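# Set the toppled can upright on the belt

## Task

Raise the can that lies on its side so it stands on one end on the belt, next to the other cans, with the other cans still upright and close to where they began; at the end neither arm may be touching any can.

## Robot and tools

Robot: two arms, left_arm and right_arm, each with a two-finger gripper. Bases (scene frame): left_arm at (+0.009, +0.296, +0.028) m, quat_wxyz (+1.000, 0, 0, +0.010); right_arm at (-0.005, -0.288, +0.016) m, quat_wxyz (+1.000, 0, 0, 0). A camera stand is fixed behind the arms. Loose objects may get an occasional brief push.

Frames. Scene frame: origin at table-top height midway between the nominal bases, +z up, +x out over the table, left_arm on +y. Each arm reports its hand pose, velocities and targets in its own base frame; fixed cameras and the table use the scene frame. Gripper fingers point along its +z and close along its y. end_effector_position is the point between the pads, under 1 cm behind the tips. Printed poses may be off by a few cm, more at long reach.

Row layout (used by execute_actions and move): 14 numbers, each in [-1, 1]: left_arm dx, dy, dz, rx, ry, rz, opening, then right_arm the same seven. Always give all 14, even when one arm is idle. dx..rz are offsets, not poses: they count from that arm's Hand target as it stood when the action or move began, along that arm's base axes, and the gripper rotates about the Hand target position. Scale: 1.0 = 0.6 m for dx, dy, dz and 180 degrees for the rotation; rx, ry, rz form one rotation vector. A translation longer than 1.0 is shortened along its direction. Sending the same offset again moves the arm further. Six zeros re-command the current Hand target. Opening is absolute: +1 fully open (about 87 mm between pads), +0.5 about 69 mm, 0 about 43 mm, -0.5 about 18 mm, -1 closed. A 0 opening is a real command, so to keep a gripper unchanged resend its present value.

execute_actions(actions, cameras): actions is a list of actions; each action is up to 15 rows, one per 1/30 s step, with the last row held to fill 15 steps. All rows in an action count from the same start pose. Images come only for an empty actions list or when cameras names them (["all"], or names cam_head_left, cam_head_right, cam_left_wrist, cam_right_wrist; a wrong name voids the call).

move(target, speed, blend, opening_speed, blocking, cameras): straight-line paths toward one row or a list of up to 15 rows, all offsets from the same starting Hand targets. speed is m/s, 0.002 to 2.9, default 0.25 (turn rate up to twice that in rad/s), one value or one per target. blend (m) rounds corners between listed targets; 0 stops at each. opening_speed (per second on the -1..1 scale, at least 0.2) ramps the fingers. Paths take at least 0.5 s and are cut at 10 s. Moves do not avoid obstacles or the other arm; faster moves stray more and hit harder; targets placed beyond a contact press harder. Avoid paths close to an arm's own base (go around). blocking=false returns after about 0.5 s while the move continues.

wait(seconds 0 to 10, cameras): let time run with last commands held. stop(cameras): brake a running move. zoom_image(camera, region [x0,y0,x1,y1], max 504x504 px): close-up of the latest image. finished_scene(scene): ends the scene irreversibly; call it alone, and only once the can stands and no gripper touches a can.

Results: robot state per arm, including end_effector_position and end_effector_quat_wxyz (base frame), Hand target (the commanded pose after clipping; next offsets start here), grip_measured (same scale as opening), Joint positions (gripper as 0 closed to 1 open), joint velocities (may read within noise), joint torques (include arm weight, offsets and noise; joints 1-3 wrap at ±28 N m), Tool commands, motor temperatures, and for actions some step positions. A move adds a move: line such as done, off_target, moving, held or fault, plus limits (paced = pose clipped, held = steps withheld). done means at rest within 10 mm and 2 degrees; neither done nor off_target tells you about contact.

Behaviour: the controller keeps commanded orientation within 40 degrees of the measured one. Grippers often settle short or low due to friction and weight; check position and tilt after each move and send the missing offset. A blocked arm keeps pushing until commanded back. To grip, command about 0.04 below the grip_measured value at first touch. Finger force is about 20 N per pad.

Avoid: dropping or releasing moving items, knocking cans over or off the table (falling off fails the task), fast contact with fixed or heavy things, arms or grippers pressing each other, closing on the other arm's fingers, loading a wrist-camera cable (cable contact counts as touching). Motors heat when holding loads, stretched out or pushing; MOTOR HOT at 75 °C, a fold-and-idle fault at 90 °C, collapse at 100 °C. Joint ranges (rad): waist -2.618 to 3.054, shoulder 0 to 3.142, elbow 0 to 3.142 (straight 2.901), wrist pitch ±1.571, wrist yaw ±1.571, wrist roll ±2.094. Cameras: all 672x504.

Each tool is called after "Request:" as name(argument=value, ...) on one line, values as JSON.

## Session

Request:
execute_actions(actions=[])

Scene clock: 0.00 s.
left_arm: end_effector_position=(+0.2462, -0.1205, +0.1921) grip_measured=+0.991 end_effector_quat_wxyz=(+0.458, +0.077, +0.848, -0.256) | right_arm: end_effector_position=(+0.2117, +0.1694, +0.2819) grip_measured=+1.000 end_effector_quat_wxyz=(+0.553, -0.045, +0.811, +0.187)
Joint positions: left_arm=[-0.195 0.766 0.701 -0.435 0.36 -0.228 0.995] | right_arm=[0.947 0.761 0.962 -0.581 0.533 0.471 1]
Joint velocities: within noise
Joint torques (N m): no reading
Motor temperatures (°C): left_arm=[14 21 19 18 13 15 18] | right_arm=[15 21 22 17 17 14 17]
Heat: left arm: 21 °C; right arm: 22 °C.
Hand target: left_arm +0.2479, -0.1208, +0.1980; +0.466, +0.079, +0.843, -0.256 | right_arm +0.2125, +0.1701, +0.2896; +0.559, -0.041, +0.805, +0.194
Tool commands: left_gripper/opening=+1.0 right_gripper/opening=+1.0

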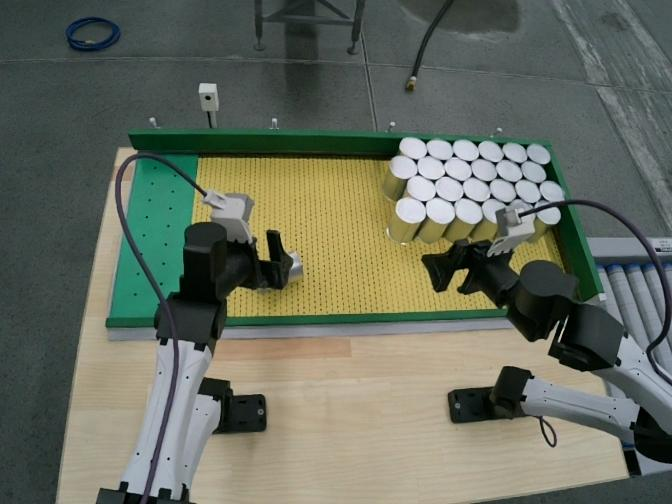

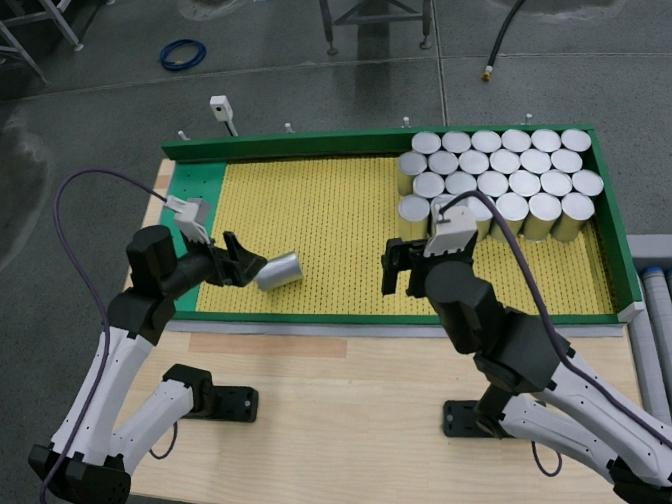

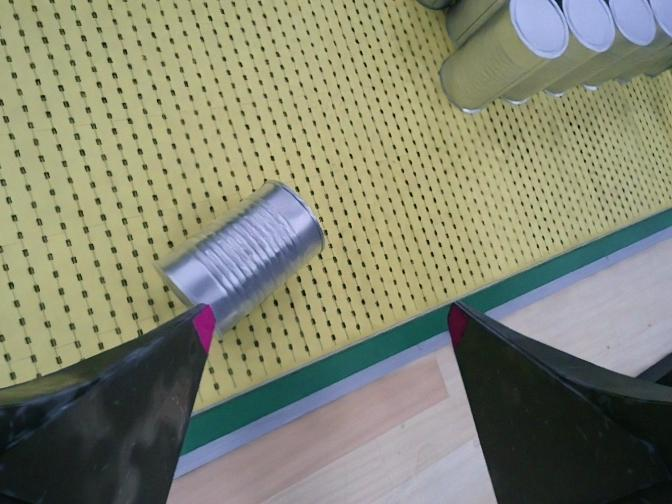

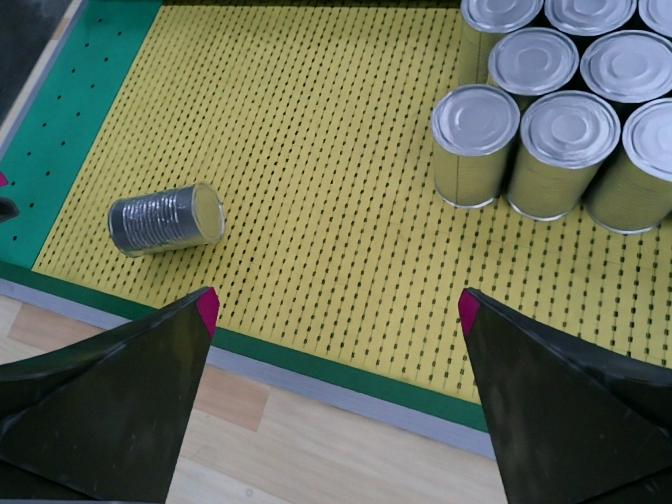

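Request:
move(target=[0.058,-0.052,-0.10,0.3334,0.1642,-0.2928,1,0,-0.33,0,0,0,0,1], speed=0.4, cameras=["all"])

Scene clock: 21.30 s.
left_arm: end_effector_position=(+0.2775, -0.1494, +0.1364) grip_measured=+0.990 end_effector_quat_wxyz=(-0.001, +0.567, +0.823, -0.006) | right_arm: end_effector_position=(+0.2115, -0.0282, +0.2794) grip_measured=+1.000 end_effector_quat_wxyz=(+0.548, -0.026, +0.812, +0.198)
Joint positions: left_arm=[-0.567 1.867 1.707 -1.414 0.011 0.64 0.995] | right_arm=[-0.922 0.878 1.11 -1.136 -1.15 -0.544 1]
Joint torques (N m): left_arm=[-0.14 -8.21 7.28 0.4 -0.06 0.22] | right_arm=[-0.68 0.36 8.31 1.26 -0.7 -0.19]
Heat: left arm: 22 °C; right arm: 24 °C.
Hand target: left_arm +0.2827, -0.1520, +0.1381; +0.000, +0.573, +0.820, +0.000 | right_arm +0.2124, -0.0279, +0.2895; +0.559, -0.041, +0.805, +0.194
Off the commanded pose: left_arm 0.006 m, 1 deg | right_arm 0.010 m, 2 deg.
move: done

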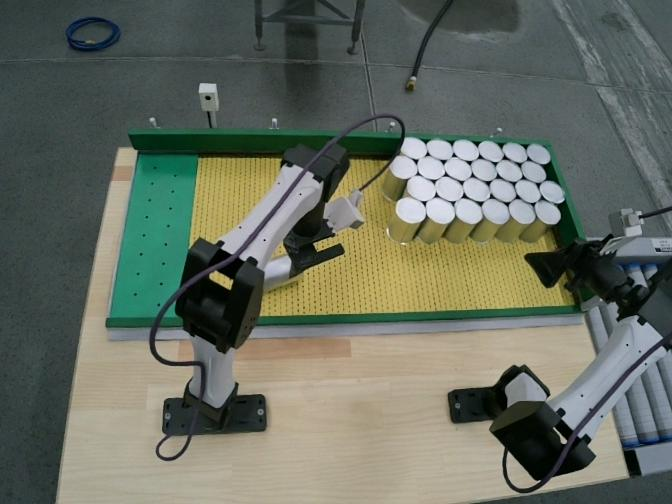

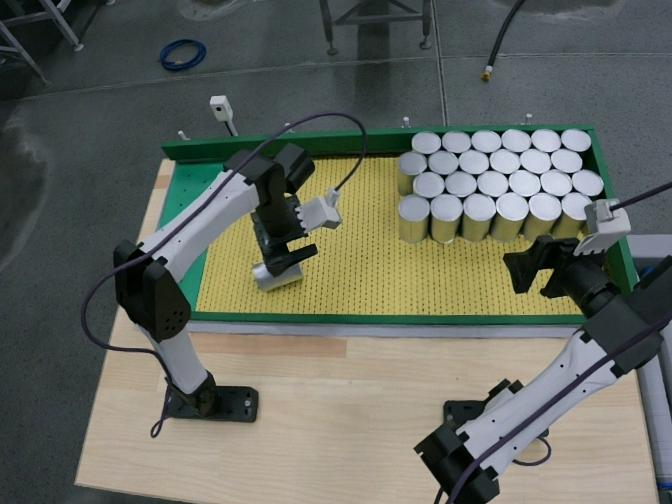

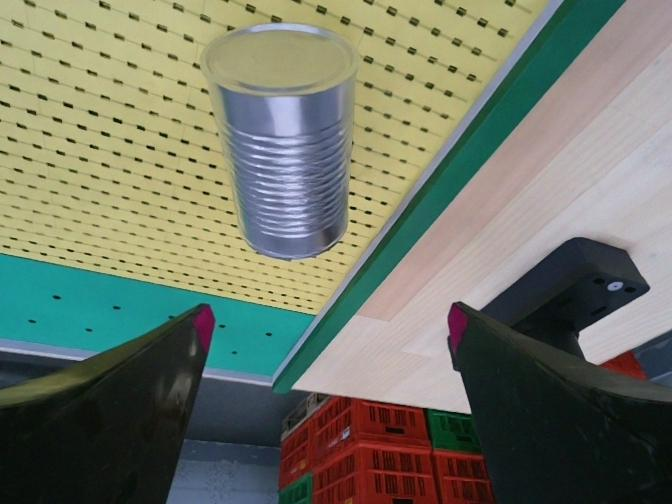

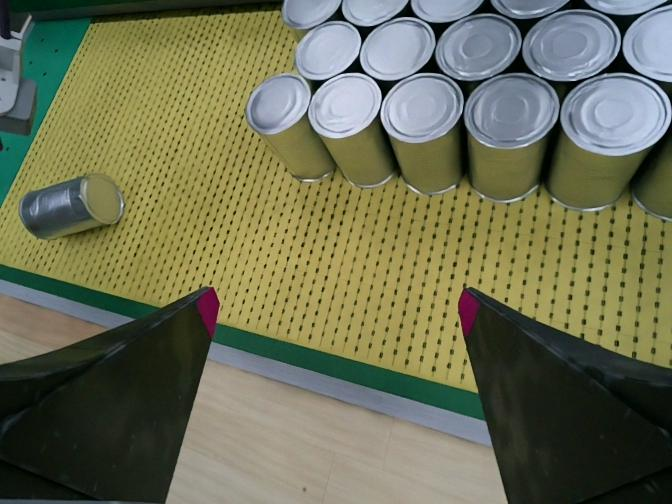

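Request:
move(target=[[0.030,0.025,-0.10,0,0,0.006,1,0,0,0,0,0,0,1]], speed=0.2, cameras=["cam_left_wrist"])

Scene clock: 34.63 s.
left_arm: end_effector_position=(+0.2979, -0.1390, +0.0852) grip_measured=+0.990 end_effector_quat_wxyz=(+0.004, +0.564, +0.826, -0.004) | right_arm: end_effector_position=(+0.2115, -0.0281, +0.2795) grip_measured=+1.000 end_effector_quat_wxyz=(+0.548, -0.026, +0.812, +0.198)
Joint positions: left_arm=[-0.512 1.908 1.559 -1.214 0.008 0.685 0.995] | right_arm=[-0.922 0.878 1.11 -1.136 -1.151 -0.544 1]
Joint torques (N m): left_arm=[0.7 -8.94 4.37 0.67 -0.02 0.23] | right_arm=[-0.65 0.21 8.18 1.26 -0.69 -0.16]
Heat: left arm: 23 °C; right arm: 24 °C.
Hand target: left_arm +0.3008, -0.1370, +0.0782; +0.000, +0.565, +0.825, +0.000 | right_arm +0.2124, -0.0278, +0.2894; +0.559, -0.040, +0.805, +0.194
Off the commanded pose: left_arm 0.008 m, 1 deg | right_arm 0.010 m, 2 deg.
move: done
Images, in order (width x height): cam_left_wrist 672x504.

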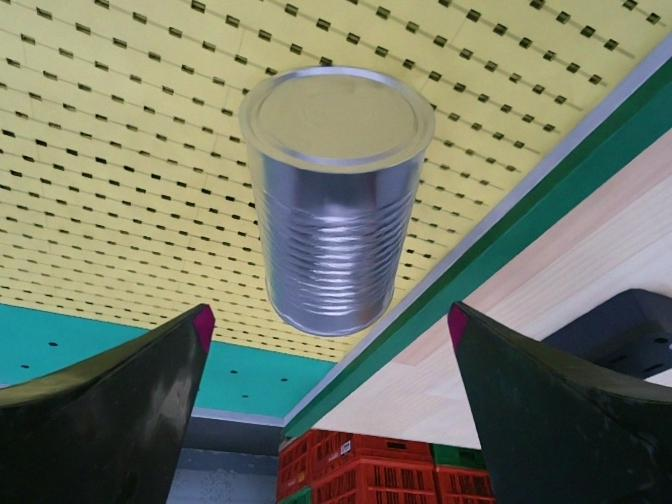

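Request:
move(target=[[-0.003,0.008,-0.106,0,0,0,1,0,0,0,0,0,0,1],[-0.003,0.008,-0.106,0,0,0,0.1,0,0,0,0,0,0,1]], speed=0.1, opening_speed=0.8, cameras=["cam_left_wrist","cam_right_wrist"])

Scene clock: 40.90 s.
left_arm: end_effector_position=(+0.2971, -0.1367, +0.0225) grip_measured=+0.434 end_effector_quat_wxyz=(+0.006, +0.566, +0.824, -0.003) | right_arm: end_effector_position=(+0.2115, -0.0281, +0.2795) grip_measured=+1.000 end_effector_quat_wxyz=(+0.548, -0.026, +0.812, +0.198)
Joint positions: left_arm=[-0.509 1.952 1.364 -0.972 0.008 0.695 0.717] | right_arm=[-0.922 0.878 1.11 -1.136 -1.151 -0.544 1]
Joint torques (N m): left_arm=[1.2 -8.75 4.1 0.68 -0.02 0.2] | right_arm=[-0.64 0.28 8.18 1.25 -0.7 -0.16]
Heat: left arm: 24 °C; right arm: 24 °C.
Hand target: left_arm +0.2989, -0.1322, +0.0145; +0.000, +0.565, +0.825, +0.000 | right_arm +0.2124, -0.0278, +0.2894; +0.559, -0.040, +0.805, +0.194
Off the commanded pose: left_arm 0.009 m, 1 deg | right_arm 0.010 m, 2 deg.
move: done
Images, in order (width x height): cam_left_wrist 672x504, cam_right_wrist 672x504.

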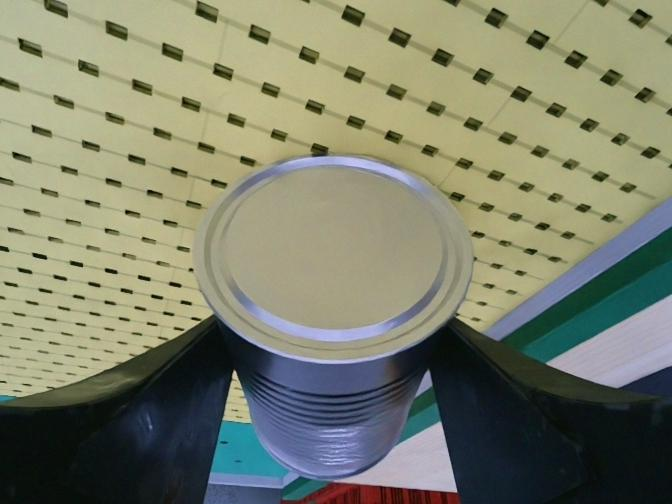

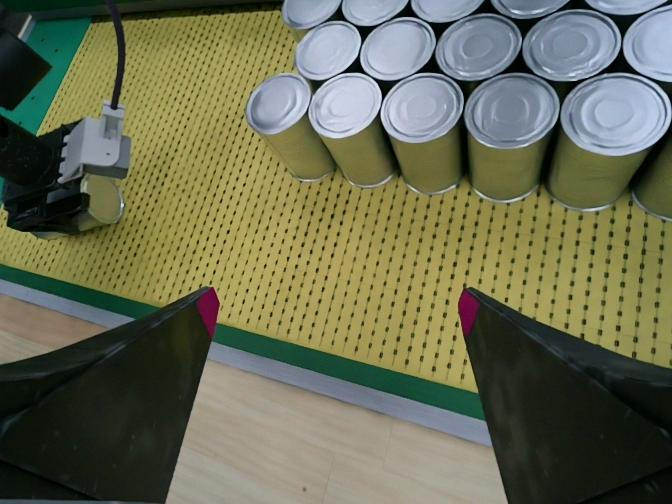

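Request:
move(target=[[0,0,0,0,0,0,0.95,0,0,0,0,0,0,1],[0,0,-0.03,0,0,0,0.95,0,0,0,0,0,0,1],[0,0,-0.03,0,0,0,0.1,0,0,0,0,0,0,1]], speed=0.1, opening_speed=0.8, cameras=["cam_left_wrist"])

Scene clock: 50.83 s.
left_arm: end_effector_position=(+0.2979, -0.1371, +0.0052) grip_measured=+0.409 end_effector_quat_wxyz=(+0.007, +0.567, +0.824, -0.003) | right_arm: end_effector_position=(+0.2115, -0.0281, +0.2795) grip_measured=+1.000 end_effector_quat_wxyz=(+0.548, -0.026, +0.812, +0.198)
Joint positions: left_arm=[-0.509 1.977 1.326 -0.907 0.008 0.696 0.705] | right_arm=[-0.922 0.878 1.11 -1.136 -1.151 -0.544 1]
Joint torques (N m): left_arm=[1.2 -8.66 3.93 0.69 -0.02 0.19] | right_arm=[-0.68 0.28 8.21 1.26 -0.69 -0.17]
Motor temperatures (°C): left_arm=[14 26 21 19 13 15 18] | right_arm=[15 20 25 20 17 14 17]
Heat: left arm: 26 °C; right arm: 25 °C.
Hand target: left_arm +0.2989, -0.1322, -0.0035; +0.000, +0.565, +0.825, +0.000 | right_arm +0.2124, -0.0278, +0.2894; +0.559, -0.040, +0.805, +0.194
Off the commanded pose: left_arm 0.010 m, 1 deg | right_arm 0.010 m, 2 deg.
move: done
Images, in order (width x height): cam_left_wrist 672x504.

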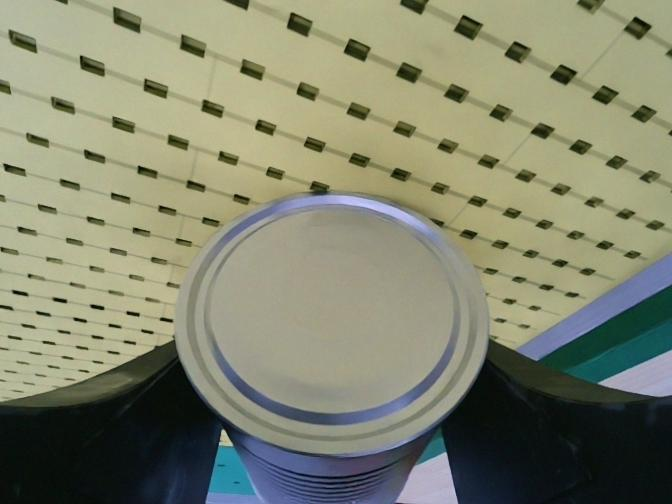

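Request:
move(target=[[0,0,0,0,0,0,0.95,0,0,0,0,0,0,1],[0.011,-0.031,0,0,0,0,0.95,0,0,0,0,0,0,1],[0.011,-0.031,0,0,0,0,0.1,0,0,0,0,0,0,1]], speed=0.1, opening_speed=0.8, cameras=["cam_left_wrist"])

Scene clock: 60.60 s.
left_arm: end_effector_position=(+0.3020, -0.1454, -0.0005) grip_measured=+0.397 end_effector_quat_wxyz=(+0.001, +0.565, +0.825, +0.000) | right_arm: end_effector_position=(+0.2115, -0.0281, +0.2795) grip_measured=+1.000 end_effector_quat_wxyz=(+0.548, -0.026, +0.812, +0.198)
Joint positions: left_arm=[-0.527 2.023 1.367 -0.912 0 0.674 0.698] | right_arm=[-0.922 0.878 1.11 -1.136 -1.151 -0.544 1]
Joint torques (N m): left_arm=[-0.38 -8.53 6.63 0.47 0.07 0.05] | right_arm=[-0.66 0.27 8.2 1.26 -0.69 -0.16]
Heat: left arm: 27 °C; right arm: 25 °C.
Hand target: left_arm +0.3055, -0.1507, -0.0035; +0.000, +0.565, +0.825, +0.000 | right_arm +0.2124, -0.0278, +0.2894; +0.559, -0.040, +0.805, +0.194
Off the commanded pose: left_arm 0.007 m, 0 deg | right_arm 0.010 m, 2 deg.
move: done
Images, in order (width x height): cam_left_wrist 672x504.

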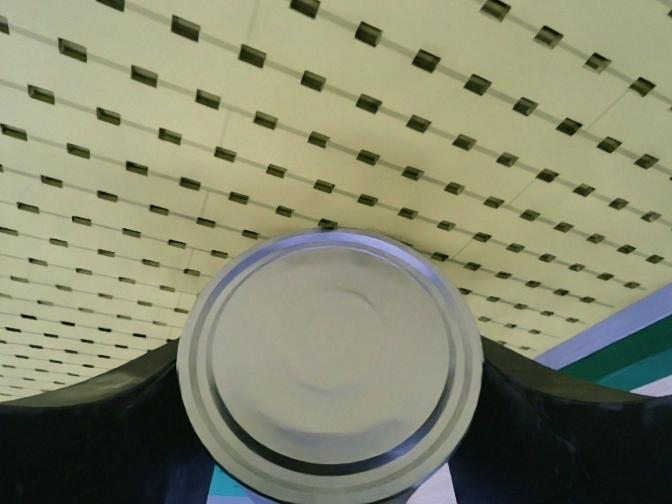

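Request:
move(target=[[0,0,0.16,0,0,0,0.1,0,0,0,0,0,0,1],[0.158,-0.167,0.225,-0.4667,-0.2482,0.059,0.1,0,0,0,0,0,0,1]], speed=[0.2,0.4], blend=0.02, cameras=["all"])

Scene clock: 82.40 s.
left_arm: end_effector_position=(+0.3945, -0.2472, +0.1101) grip_measured=+0.397 end_effector_quat_wxyz=(+0.618, +0.310, +0.634, -0.346) | right_arm: end_effector_position=(+0.2115, -0.0281, +0.2795) grip_measured=+1.000 end_effector_quat_wxyz=(+0.548, -0.026, +0.812, +0.198)
Joint positions: left_arm=[-0.33 1.895 0.65 1.249 0.635 -0.059 0.698] | right_arm=[-0.922 0.878 1.11 -1.136 -1.151 -0.544 1]
Joint torques (N m): left_arm=[-0.36 -8.49 4.74 2.99 -0.12 0.04] | right_arm=[-0.64 0.28 8.18 1.25 -0.7 -0.17]
Heat: left arm: 29 °C; right arm: 25 °C.
Hand target: left_arm +0.4003, -0.2510, +0.1316; +0.653, +0.311, +0.600, -0.342 | right_arm +0.2124, -0.0278, +0.2894; +0.559, -0.040, +0.805, +0.194
Off the commanded pose: left_arm 0.022 m, 6 deg | right_arm 0.010 m, 2 deg.
move: off_target (left_arm)

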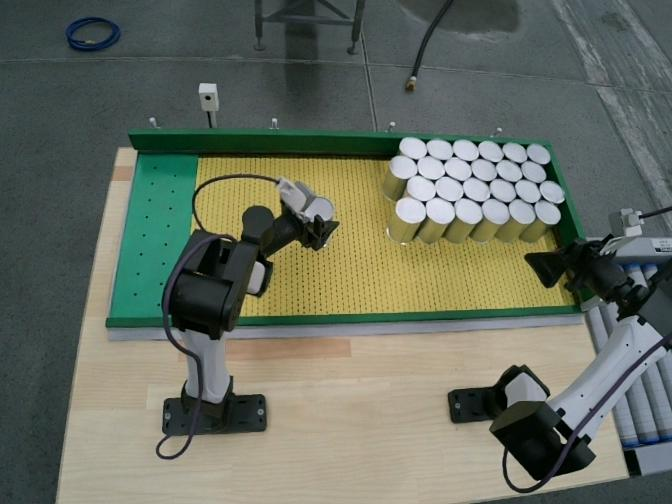

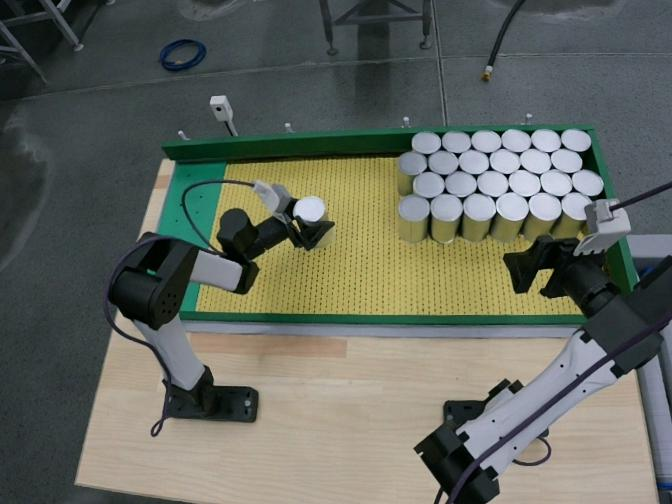

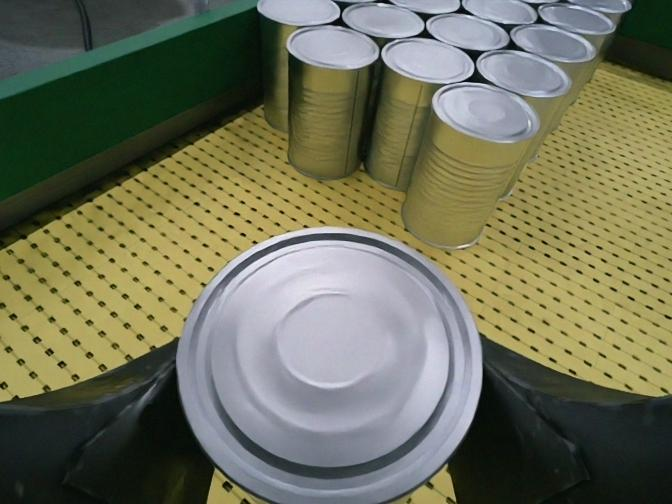

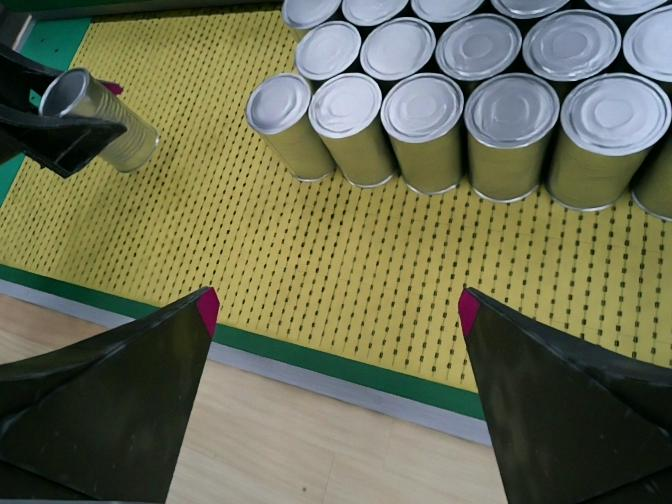

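Request:
move(target=[0.06,-0.113,-0.04,0.010,-0.0146,0,0.1,0,0,0,0,0,0,1], speed=0.2, cameras=["all"])

Scene clock: 92.17 s.
left_arm: end_effector_position=(+0.4210, -0.3120, +0.0775) grip_measured=+0.397 end_effector_quat_wxyz=(+0.618, +0.329, +0.632, -0.332) | right_arm: end_effector_position=(+0.2115, -0.0281, +0.2795) grip_measured=+1.000 end_effector_quat_wxyz=(+0.548, -0.026, +0.812, +0.198)
Joint positions: left_arm=[-0.477 2.123 0.86 1.247 0.496 -0.004 0.698] | right_arm=[-0.922 0.878 1.11 -1.136 -1.151 -0.544 1]
Joint torques (N m): left_arm=[0.08 -10.52 7.25 2.84 -0.11 0.26] | right_arm=[-0.65 0.27 8.21 1.26 -0.7 -0.17]
Motor temperatures (°C): left_arm=[14 29 23 24 13 15 19] | right_arm=[15 20 26 20 18 14 17]
Heat: left arm: 29 °C; right arm: 26 °C.
Hand target: left_arm +0.4362, -0.3188, +0.1074; +0.662, +0.329, +0.590, -0.325 | right_arm +0.2124, -0.0278, +0.2894; +0.559, -0.040, +0.805, +0.194
Off the commanded pose: left_arm 0.034 m, 7 deg | right_arm 0.010 m, 2 deg.
move: off_target (left_arm)

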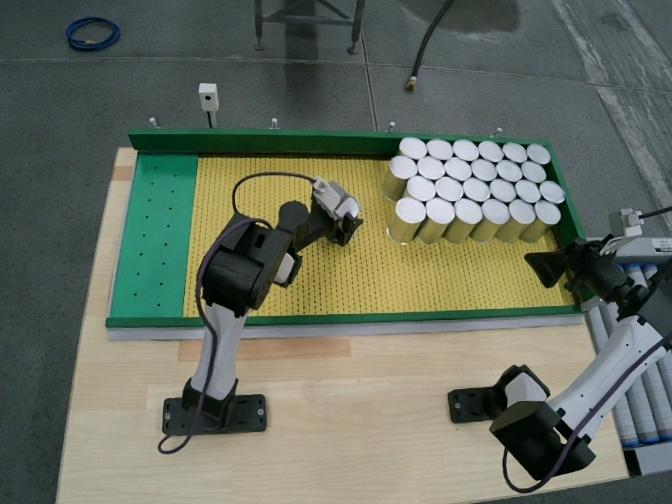

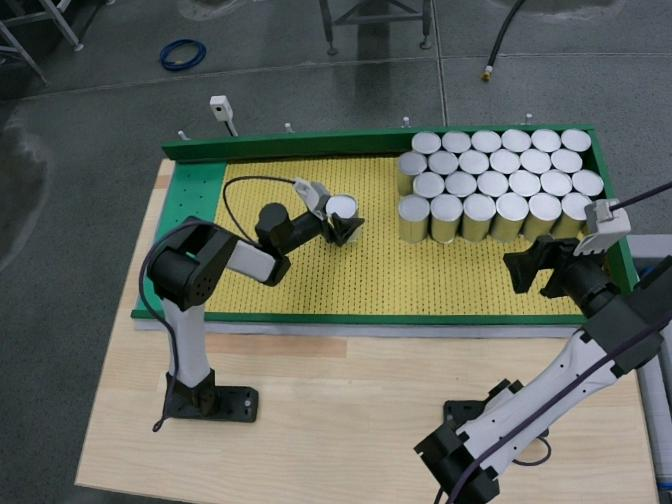

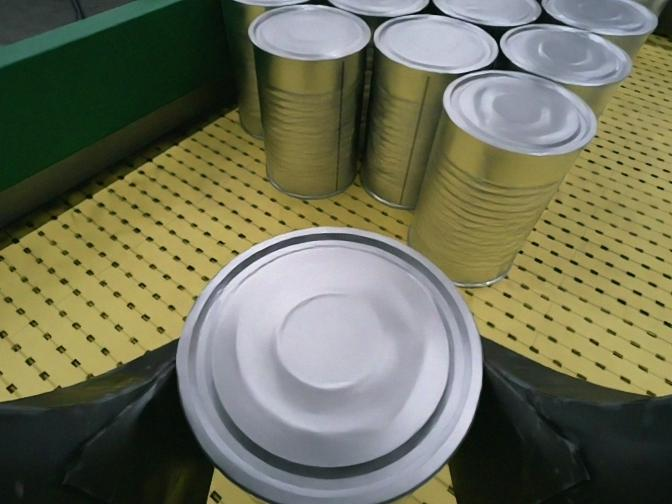

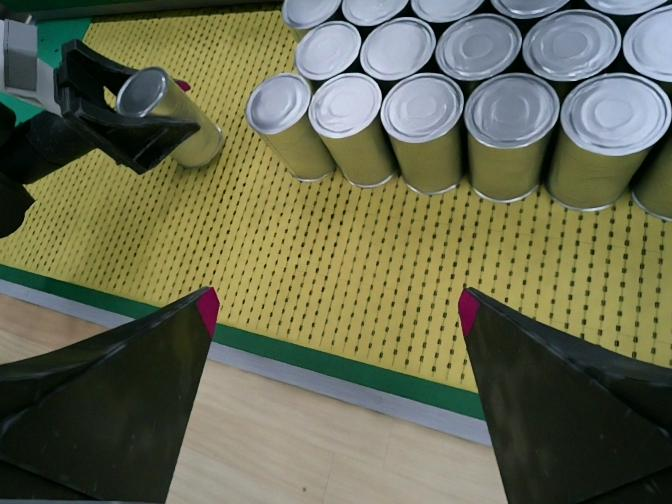

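Request:
move(target=[[0.01,-0.07,0.01,0,0,0,0.1,0,0,0,0,0,0,1],[0.01,-0.07,-0.01,0,0,0,0.1,0,0,0,0,0,0,1]], speed=[0.1,0.05], cameras=["cam_head_left","cam_left_wrist","cam_right_wrist"])

Request:
zoom_image(camera="cam_right_wrist", region=[80, 30, 382, 256])

Scene clock: 114.10 s.
left_arm: end_effector_position=(+0.4268, -0.3524, +0.0638) grip_measured=+0.397 end_effector_quat_wxyz=(+0.609, +0.334, +0.640, -0.328) | right_arm: end_effector_position=(+0.2115, -0.0281, +0.2795) grip_measured=+1.000 end_effector_quat_wxyz=(+0.548, -0.026, +0.812, +0.198)
Joint positions: left_arm=[-0.564 2.204 0.982 1.174 0.411 0.006 0.698] | right_arm=[-0.922 0.878 1.11 -1.136 -1.151 -0.544 1]
Joint torques (N m): left_arm=[0.08 -11.95 7.12 3.12 -0.11 0.24] | right_arm=[-0.62 0.25 8.23 1.26 -0.69 -0.16]
Motor temperatures (°C): left_arm=[14 33 24 30 13 15 19] | right_arm=[15 20 26 20 18 14 17]
Heat: left arm: 33 °C; right arm: 26 °C.
Hand target: left_arm +0.4421, -0.3608, +0.1016; +0.662, +0.329, +0.590, -0.325 | right_arm +0.2124, -0.0278, +0.2894; +0.559, -0.040, +0.805, +0.194
Off the commanded pose: left_arm 0.042 m, 8 deg | right_arm 0.010 m, 2 deg.
move: off_target (left_arm)
Images, in order (width x height): cam_head_left 672x504, cam_left_wrist 672x504, cam_right_wrist 672x504.

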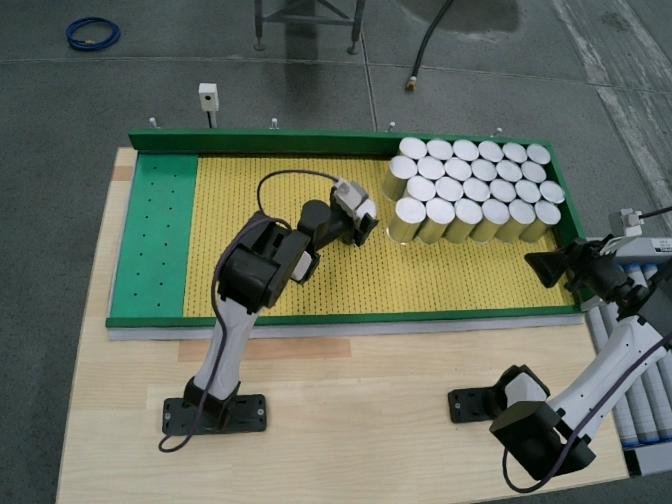

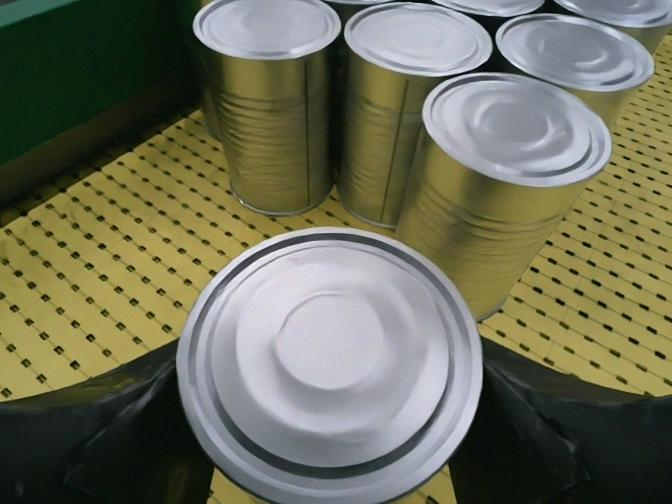

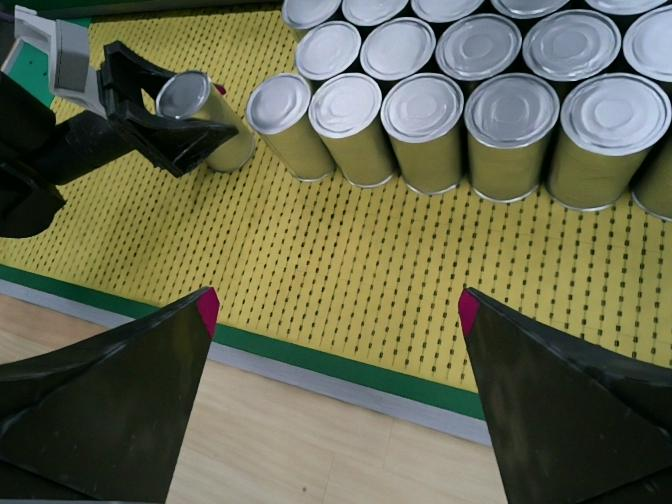

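Scaled by 1.669 from the camera's 672x504 image, which has a finer 960x720 frame.

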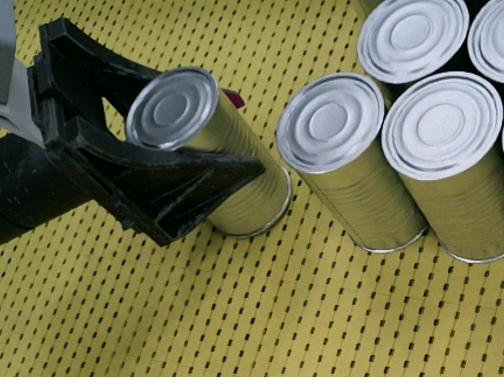

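Request:
move(target=[0,0,-0.012,-0.011,-0.0075,0,0.1,0,0,0,0,0,0,1], speed=0.03)

Scene clock: 119.60 s.
left_arm: end_effector_position=(+0.4287, -0.3535, +0.0601) grip_measured=+0.397 end_effector_quat_wxyz=(+0.627, +0.332, +0.623, -0.330) | right_arm: end_effector_position=(+0.2115, -0.0281, +0.2795) grip_measured=+1.000 end_effector_quat_wxyz=(+0.548, -0.026, +0.812, +0.198)
Joint positions: left_arm=[-0.564 2.258 0.982 1.28 0.41 0.003 0.698] | right_arm=[-0.922 0.878 1.11 -1.136 -1.151 -0.544 1]
Joint torques (N m): left_arm=[0.2 -11.47 6.9 3.12 -0.11 0.07] | right_arm=[-0.64 0.27 8.17 1.26 -0.71 -0.16]
Heat: left arm: 34 °C; right arm: 26 °C.
Hand target: left_arm +0.4422, -0.3608, +0.0943; +0.674, +0.321, +0.577, -0.331 | right_arm +0.2124, -0.0278, +0.2894; +0.559, -0.040, +0.805, +0.194
Off the commanded pose: left_arm 0.038 m, 8 deg | right_arm 0.010 m, 2 deg.
move: off_target (left_arm)

Request:
move(target=[0,0,-0.012,0,0,0,0.1,0,0,0,0,0,0,1], speed=0.03)

Request:
move(target=[0,0,-0.012,0,0,0,0.1,0,0,0,0,0,0,1], speed=0.03, cameras=["cam_right_wrist"])

Request:
zoom_image(camera="cam_right_wrist", region=[80, 30, 382, 256])

Scene clock: 123.33 s.
left_arm: end_effector_position=(+0.4303, -0.3547, +0.0610) grip_measured=+0.397 end_effector_quat_wxyz=(+0.636, +0.330, +0.613, -0.331) | right_arm: end_effector_position=(+0.2115, -0.0281, +0.2795) grip_measured=+1.000 end_effector_quat_wxyz=(+0.548, -0.026, +0.812, +0.198)
Joint positions: left_arm=[-0.564 2.279 0.988 1.323 0.41 0.001 0.698] | right_arm=[-0.922 0.878 1.11 -1.136 -1.151 -0.544 1]
Joint torques (N m): left_arm=[0.2 -11 6.82 2.9 -0.13 0.09] | right_arm=[-0.64 0.29 8.2 1.25 -0.69 -0.17]
Heat: left arm: 34 °C; right arm: 26 °C.
Hand target: left_arm +0.4422, -0.3608, +0.0872; +0.674, +0.321, +0.576, -0.331 | right_arm +0.2124, -0.0278, +0.2894; +0.559, -0.040, +0.805, +0.194
Off the commanded pose: left_arm 0.029 m, 6 deg | right_arm 0.010 m, 2 deg.
move: off_target (left_arm)

Scene clock: 124.20 s.
left_arm: end_effector_position=(+0.4322, -0.3559, +0.0612) grip_measured=+0.396 end_effector_quat_wxyz=(+0.644, +0.329, +0.605, -0.333) | right_arm: end_effector_position=(+0.2115, -0.0281, +0.2795) grip_measured=+1.000 end_effector_quat_wxyz=(+0.548, -0.026, +0.812, +0.198)
Joint positions: left_arm=[-0.564 2.301 0.997 1.36 0.41 -0.001 0.698] | right_arm=[-0.922 0.878 1.11 -1.136 -1.151 -0.544 1]
Joint torques (N m): left_arm=[0.17 -10.59 6.54 2.71 -0.14 0.11] | right_arm=[-0.66 0.25 8.17 1.25 -0.69 -0.16]
Heat: left arm: 34 °C; right arm: 26 °C.
Hand target: left_arm +0.4422, -0.3608, +0.0799; +0.674, +0.321, +0.576, -0.331 | right_arm +0.2124, -0.0278, +0.2894; +0.559, -0.040, +0.805, +0.194
Off the commanded pose: left_arm 0.022 m, 5 deg | right_arm 0.010 m, 2 deg.
move: off_target (left_arm)
Images, in order (width x height): cam_right_wrist 672x504.

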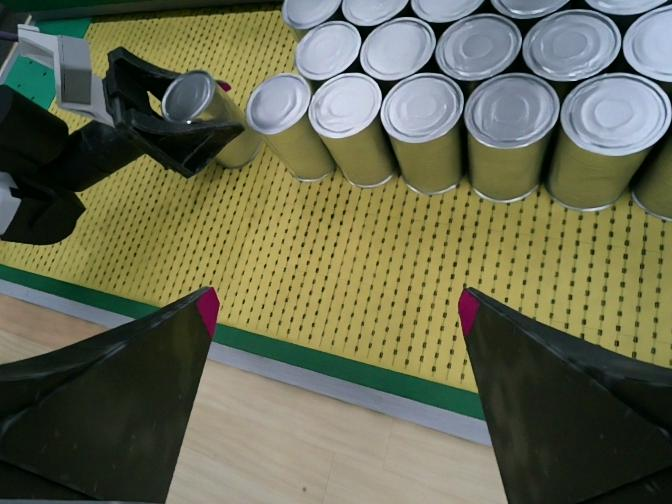

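Scaled by 1.669 from the camera's 672x504 image, which has a finer 960x720 frame.

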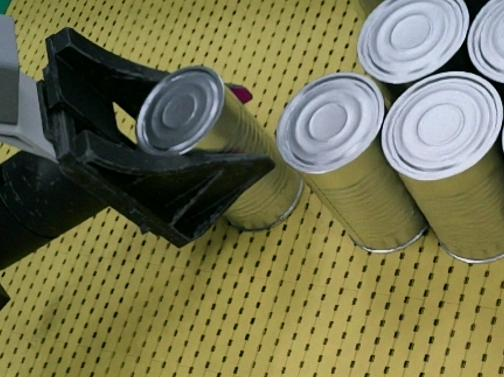

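Request:
move(target=[[0,0,0,0.018,0.012,0,0.1,0,0,0,0,0,0,1],[0,0,0,0.018,0.012,0,0.95,0,0,0,0,0,0,1]], speed=0.05, opening_speed=0.5, cameras=["cam_left_wrist","cam_right_wrist"])

Request:
zoom_image(camera="cam_right_wrist", region=[80, 30, 382, 256])

Scene clock: 130.77 s.
left_arm: end_effector_position=(+0.4342, -0.3565, +0.0522) grip_measured=+0.950 end_effector_quat_wxyz=(+0.631, +0.335, +0.619, -0.326) | right_arm: end_effector_position=(+0.2115, -0.0281, +0.2795) grip_measured=+1.000 end_effector_quat_wxyz=(+0.548, -0.026, +0.812, +0.198)
Joint positions: left_arm=[-0.564 2.301 1.012 1.299 0.41 0.016 0.975] | right_arm=[-0.922 0.878 1.11 -1.136 -1.151 -0.544 1]
Joint torques (N m): left_arm=[-0.02 -15.84 5.71 2.05 -0.12 0.25] | right_arm=[-0.65 0.28 8.2 1.25 -0.7 -0.16]
Heat: left arm: 37 °C; right arm: 26 °C.
Hand target: left_arm +0.4422, -0.3608, +0.0799; +0.654, +0.334, +0.598, -0.321 | right_arm +0.2124, -0.0278, +0.2894; +0.559, -0.040, +0.805, +0.194
Off the commanded pose: left_arm 0.029 m, 4 deg | right_arm 0.010 m, 2 deg.
move: off_target (left_arm); target 2's new opening was sent with left_arm's hand 0.023 m and 2 deg from that target
Images, in order (width x height): cam_left_wrist 672x504, cam_right_wrist 672x504.

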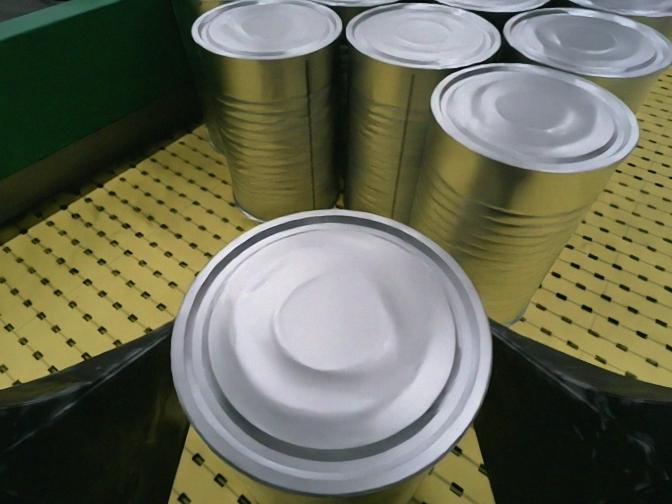

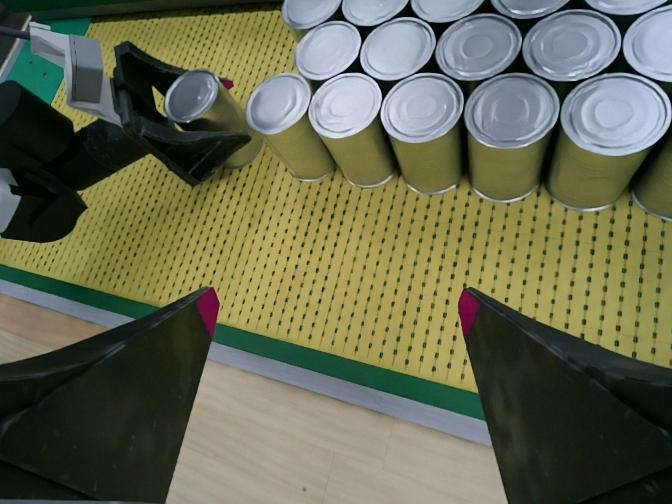

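Scaled by 1.669 from the camera's 672x504 image, which has a finer 960x720 frame.

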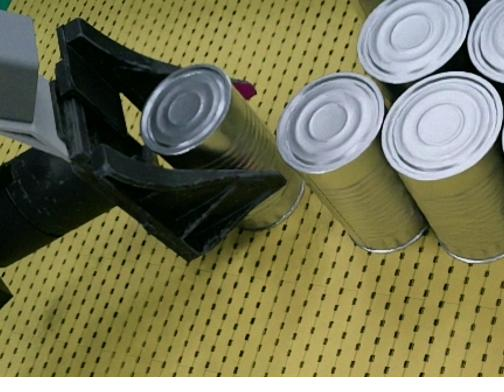

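Request:
move(target=[-0.128,0.182,0.0,0,0,0,1,0,0,0,0,0,0,1], speed=0.12, cameras=["all"])

Scene clock: 138.00 s.
left_arm: end_effector_position=(+0.3591, -0.2510, +0.0362) grip_measured=+0.990 end_effector_quat_wxyz=(+0.591, +0.329, +0.661, -0.324) | right_arm: end_effector_position=(+0.2115, -0.0281, +0.2795) grip_measured=+1.000 end_effector_quat_wxyz=(+0.548, -0.026, +0.812, +0.198)
Joint positions: left_arm=[-0.395 2.069 0.519 1.442 0.565 0.018 0.995] | right_arm=[-0.922 0.878 1.11 -1.136 -1.151 -0.544 1]
Joint torques (N m): left_arm=[0.92 -12.82 2.18 3.37 0.17 0.23] | right_arm=[-0.66 0.27 8.21 1.26 -0.7 -0.16]
Motor temperatures (°C): left_arm=[14 40 24 30 13 15 19] | right_arm=[15 20 26 20 18 14 17]
Heat: left arm: 40 °C; right arm: 26 °C.
Hand target: left_arm +0.3655, -0.2515, +0.0799; +0.654, +0.334, +0.598, -0.321 | right_arm +0.2124, -0.0278, +0.2894; +0.559, -0.040, +0.805, +0.194
Off the commanded pose: left_arm 0.044 m, 10 deg | right_arm 0.010 m, 2 deg.
joint sent to its limit (left arm) — joint 4 (wrist pitch), upper limit. The joint targets still meet the commanded pose.
move: off_target (left_arm)

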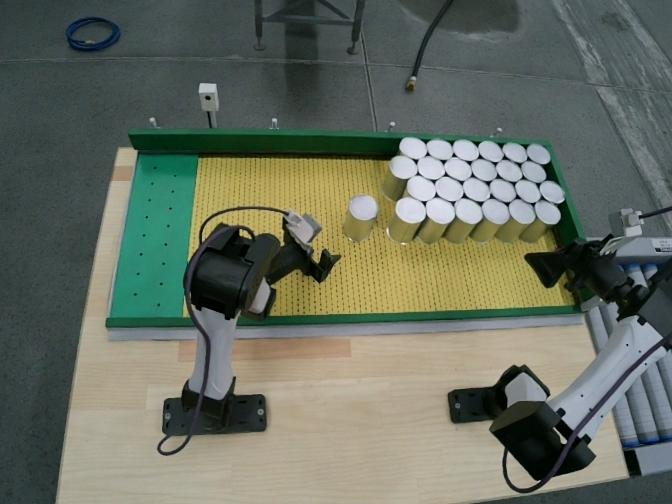

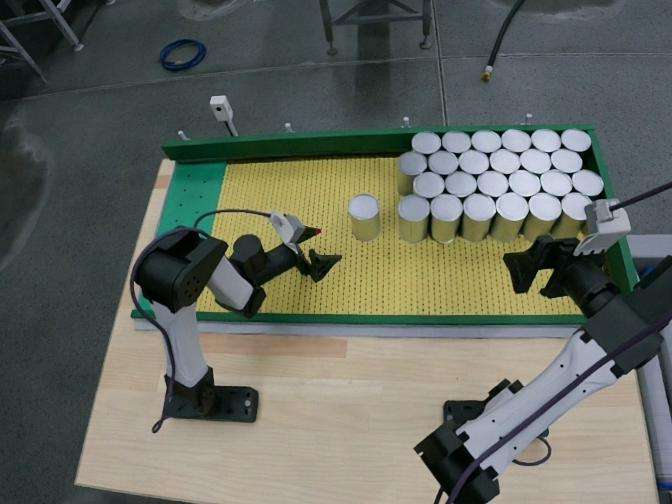

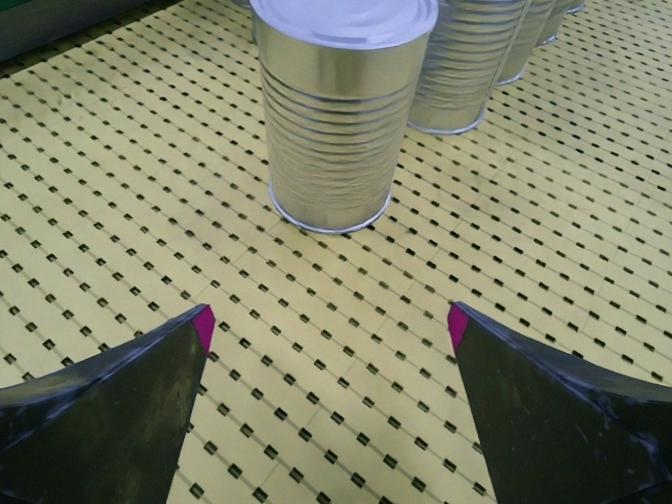

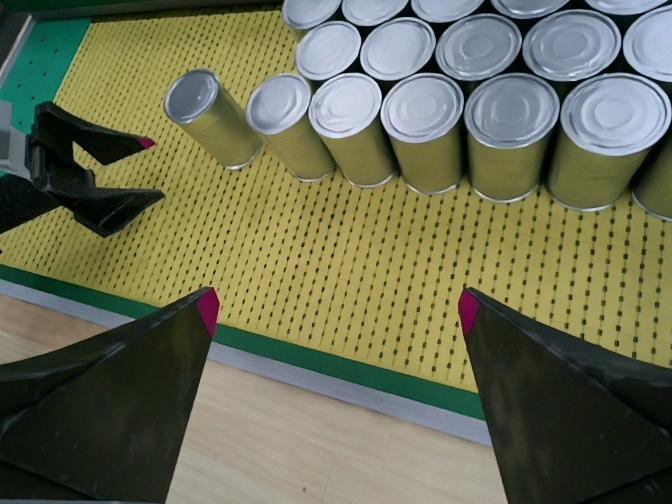

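Request:
finished_scene(scene=2)

The scene is finished: the task was done.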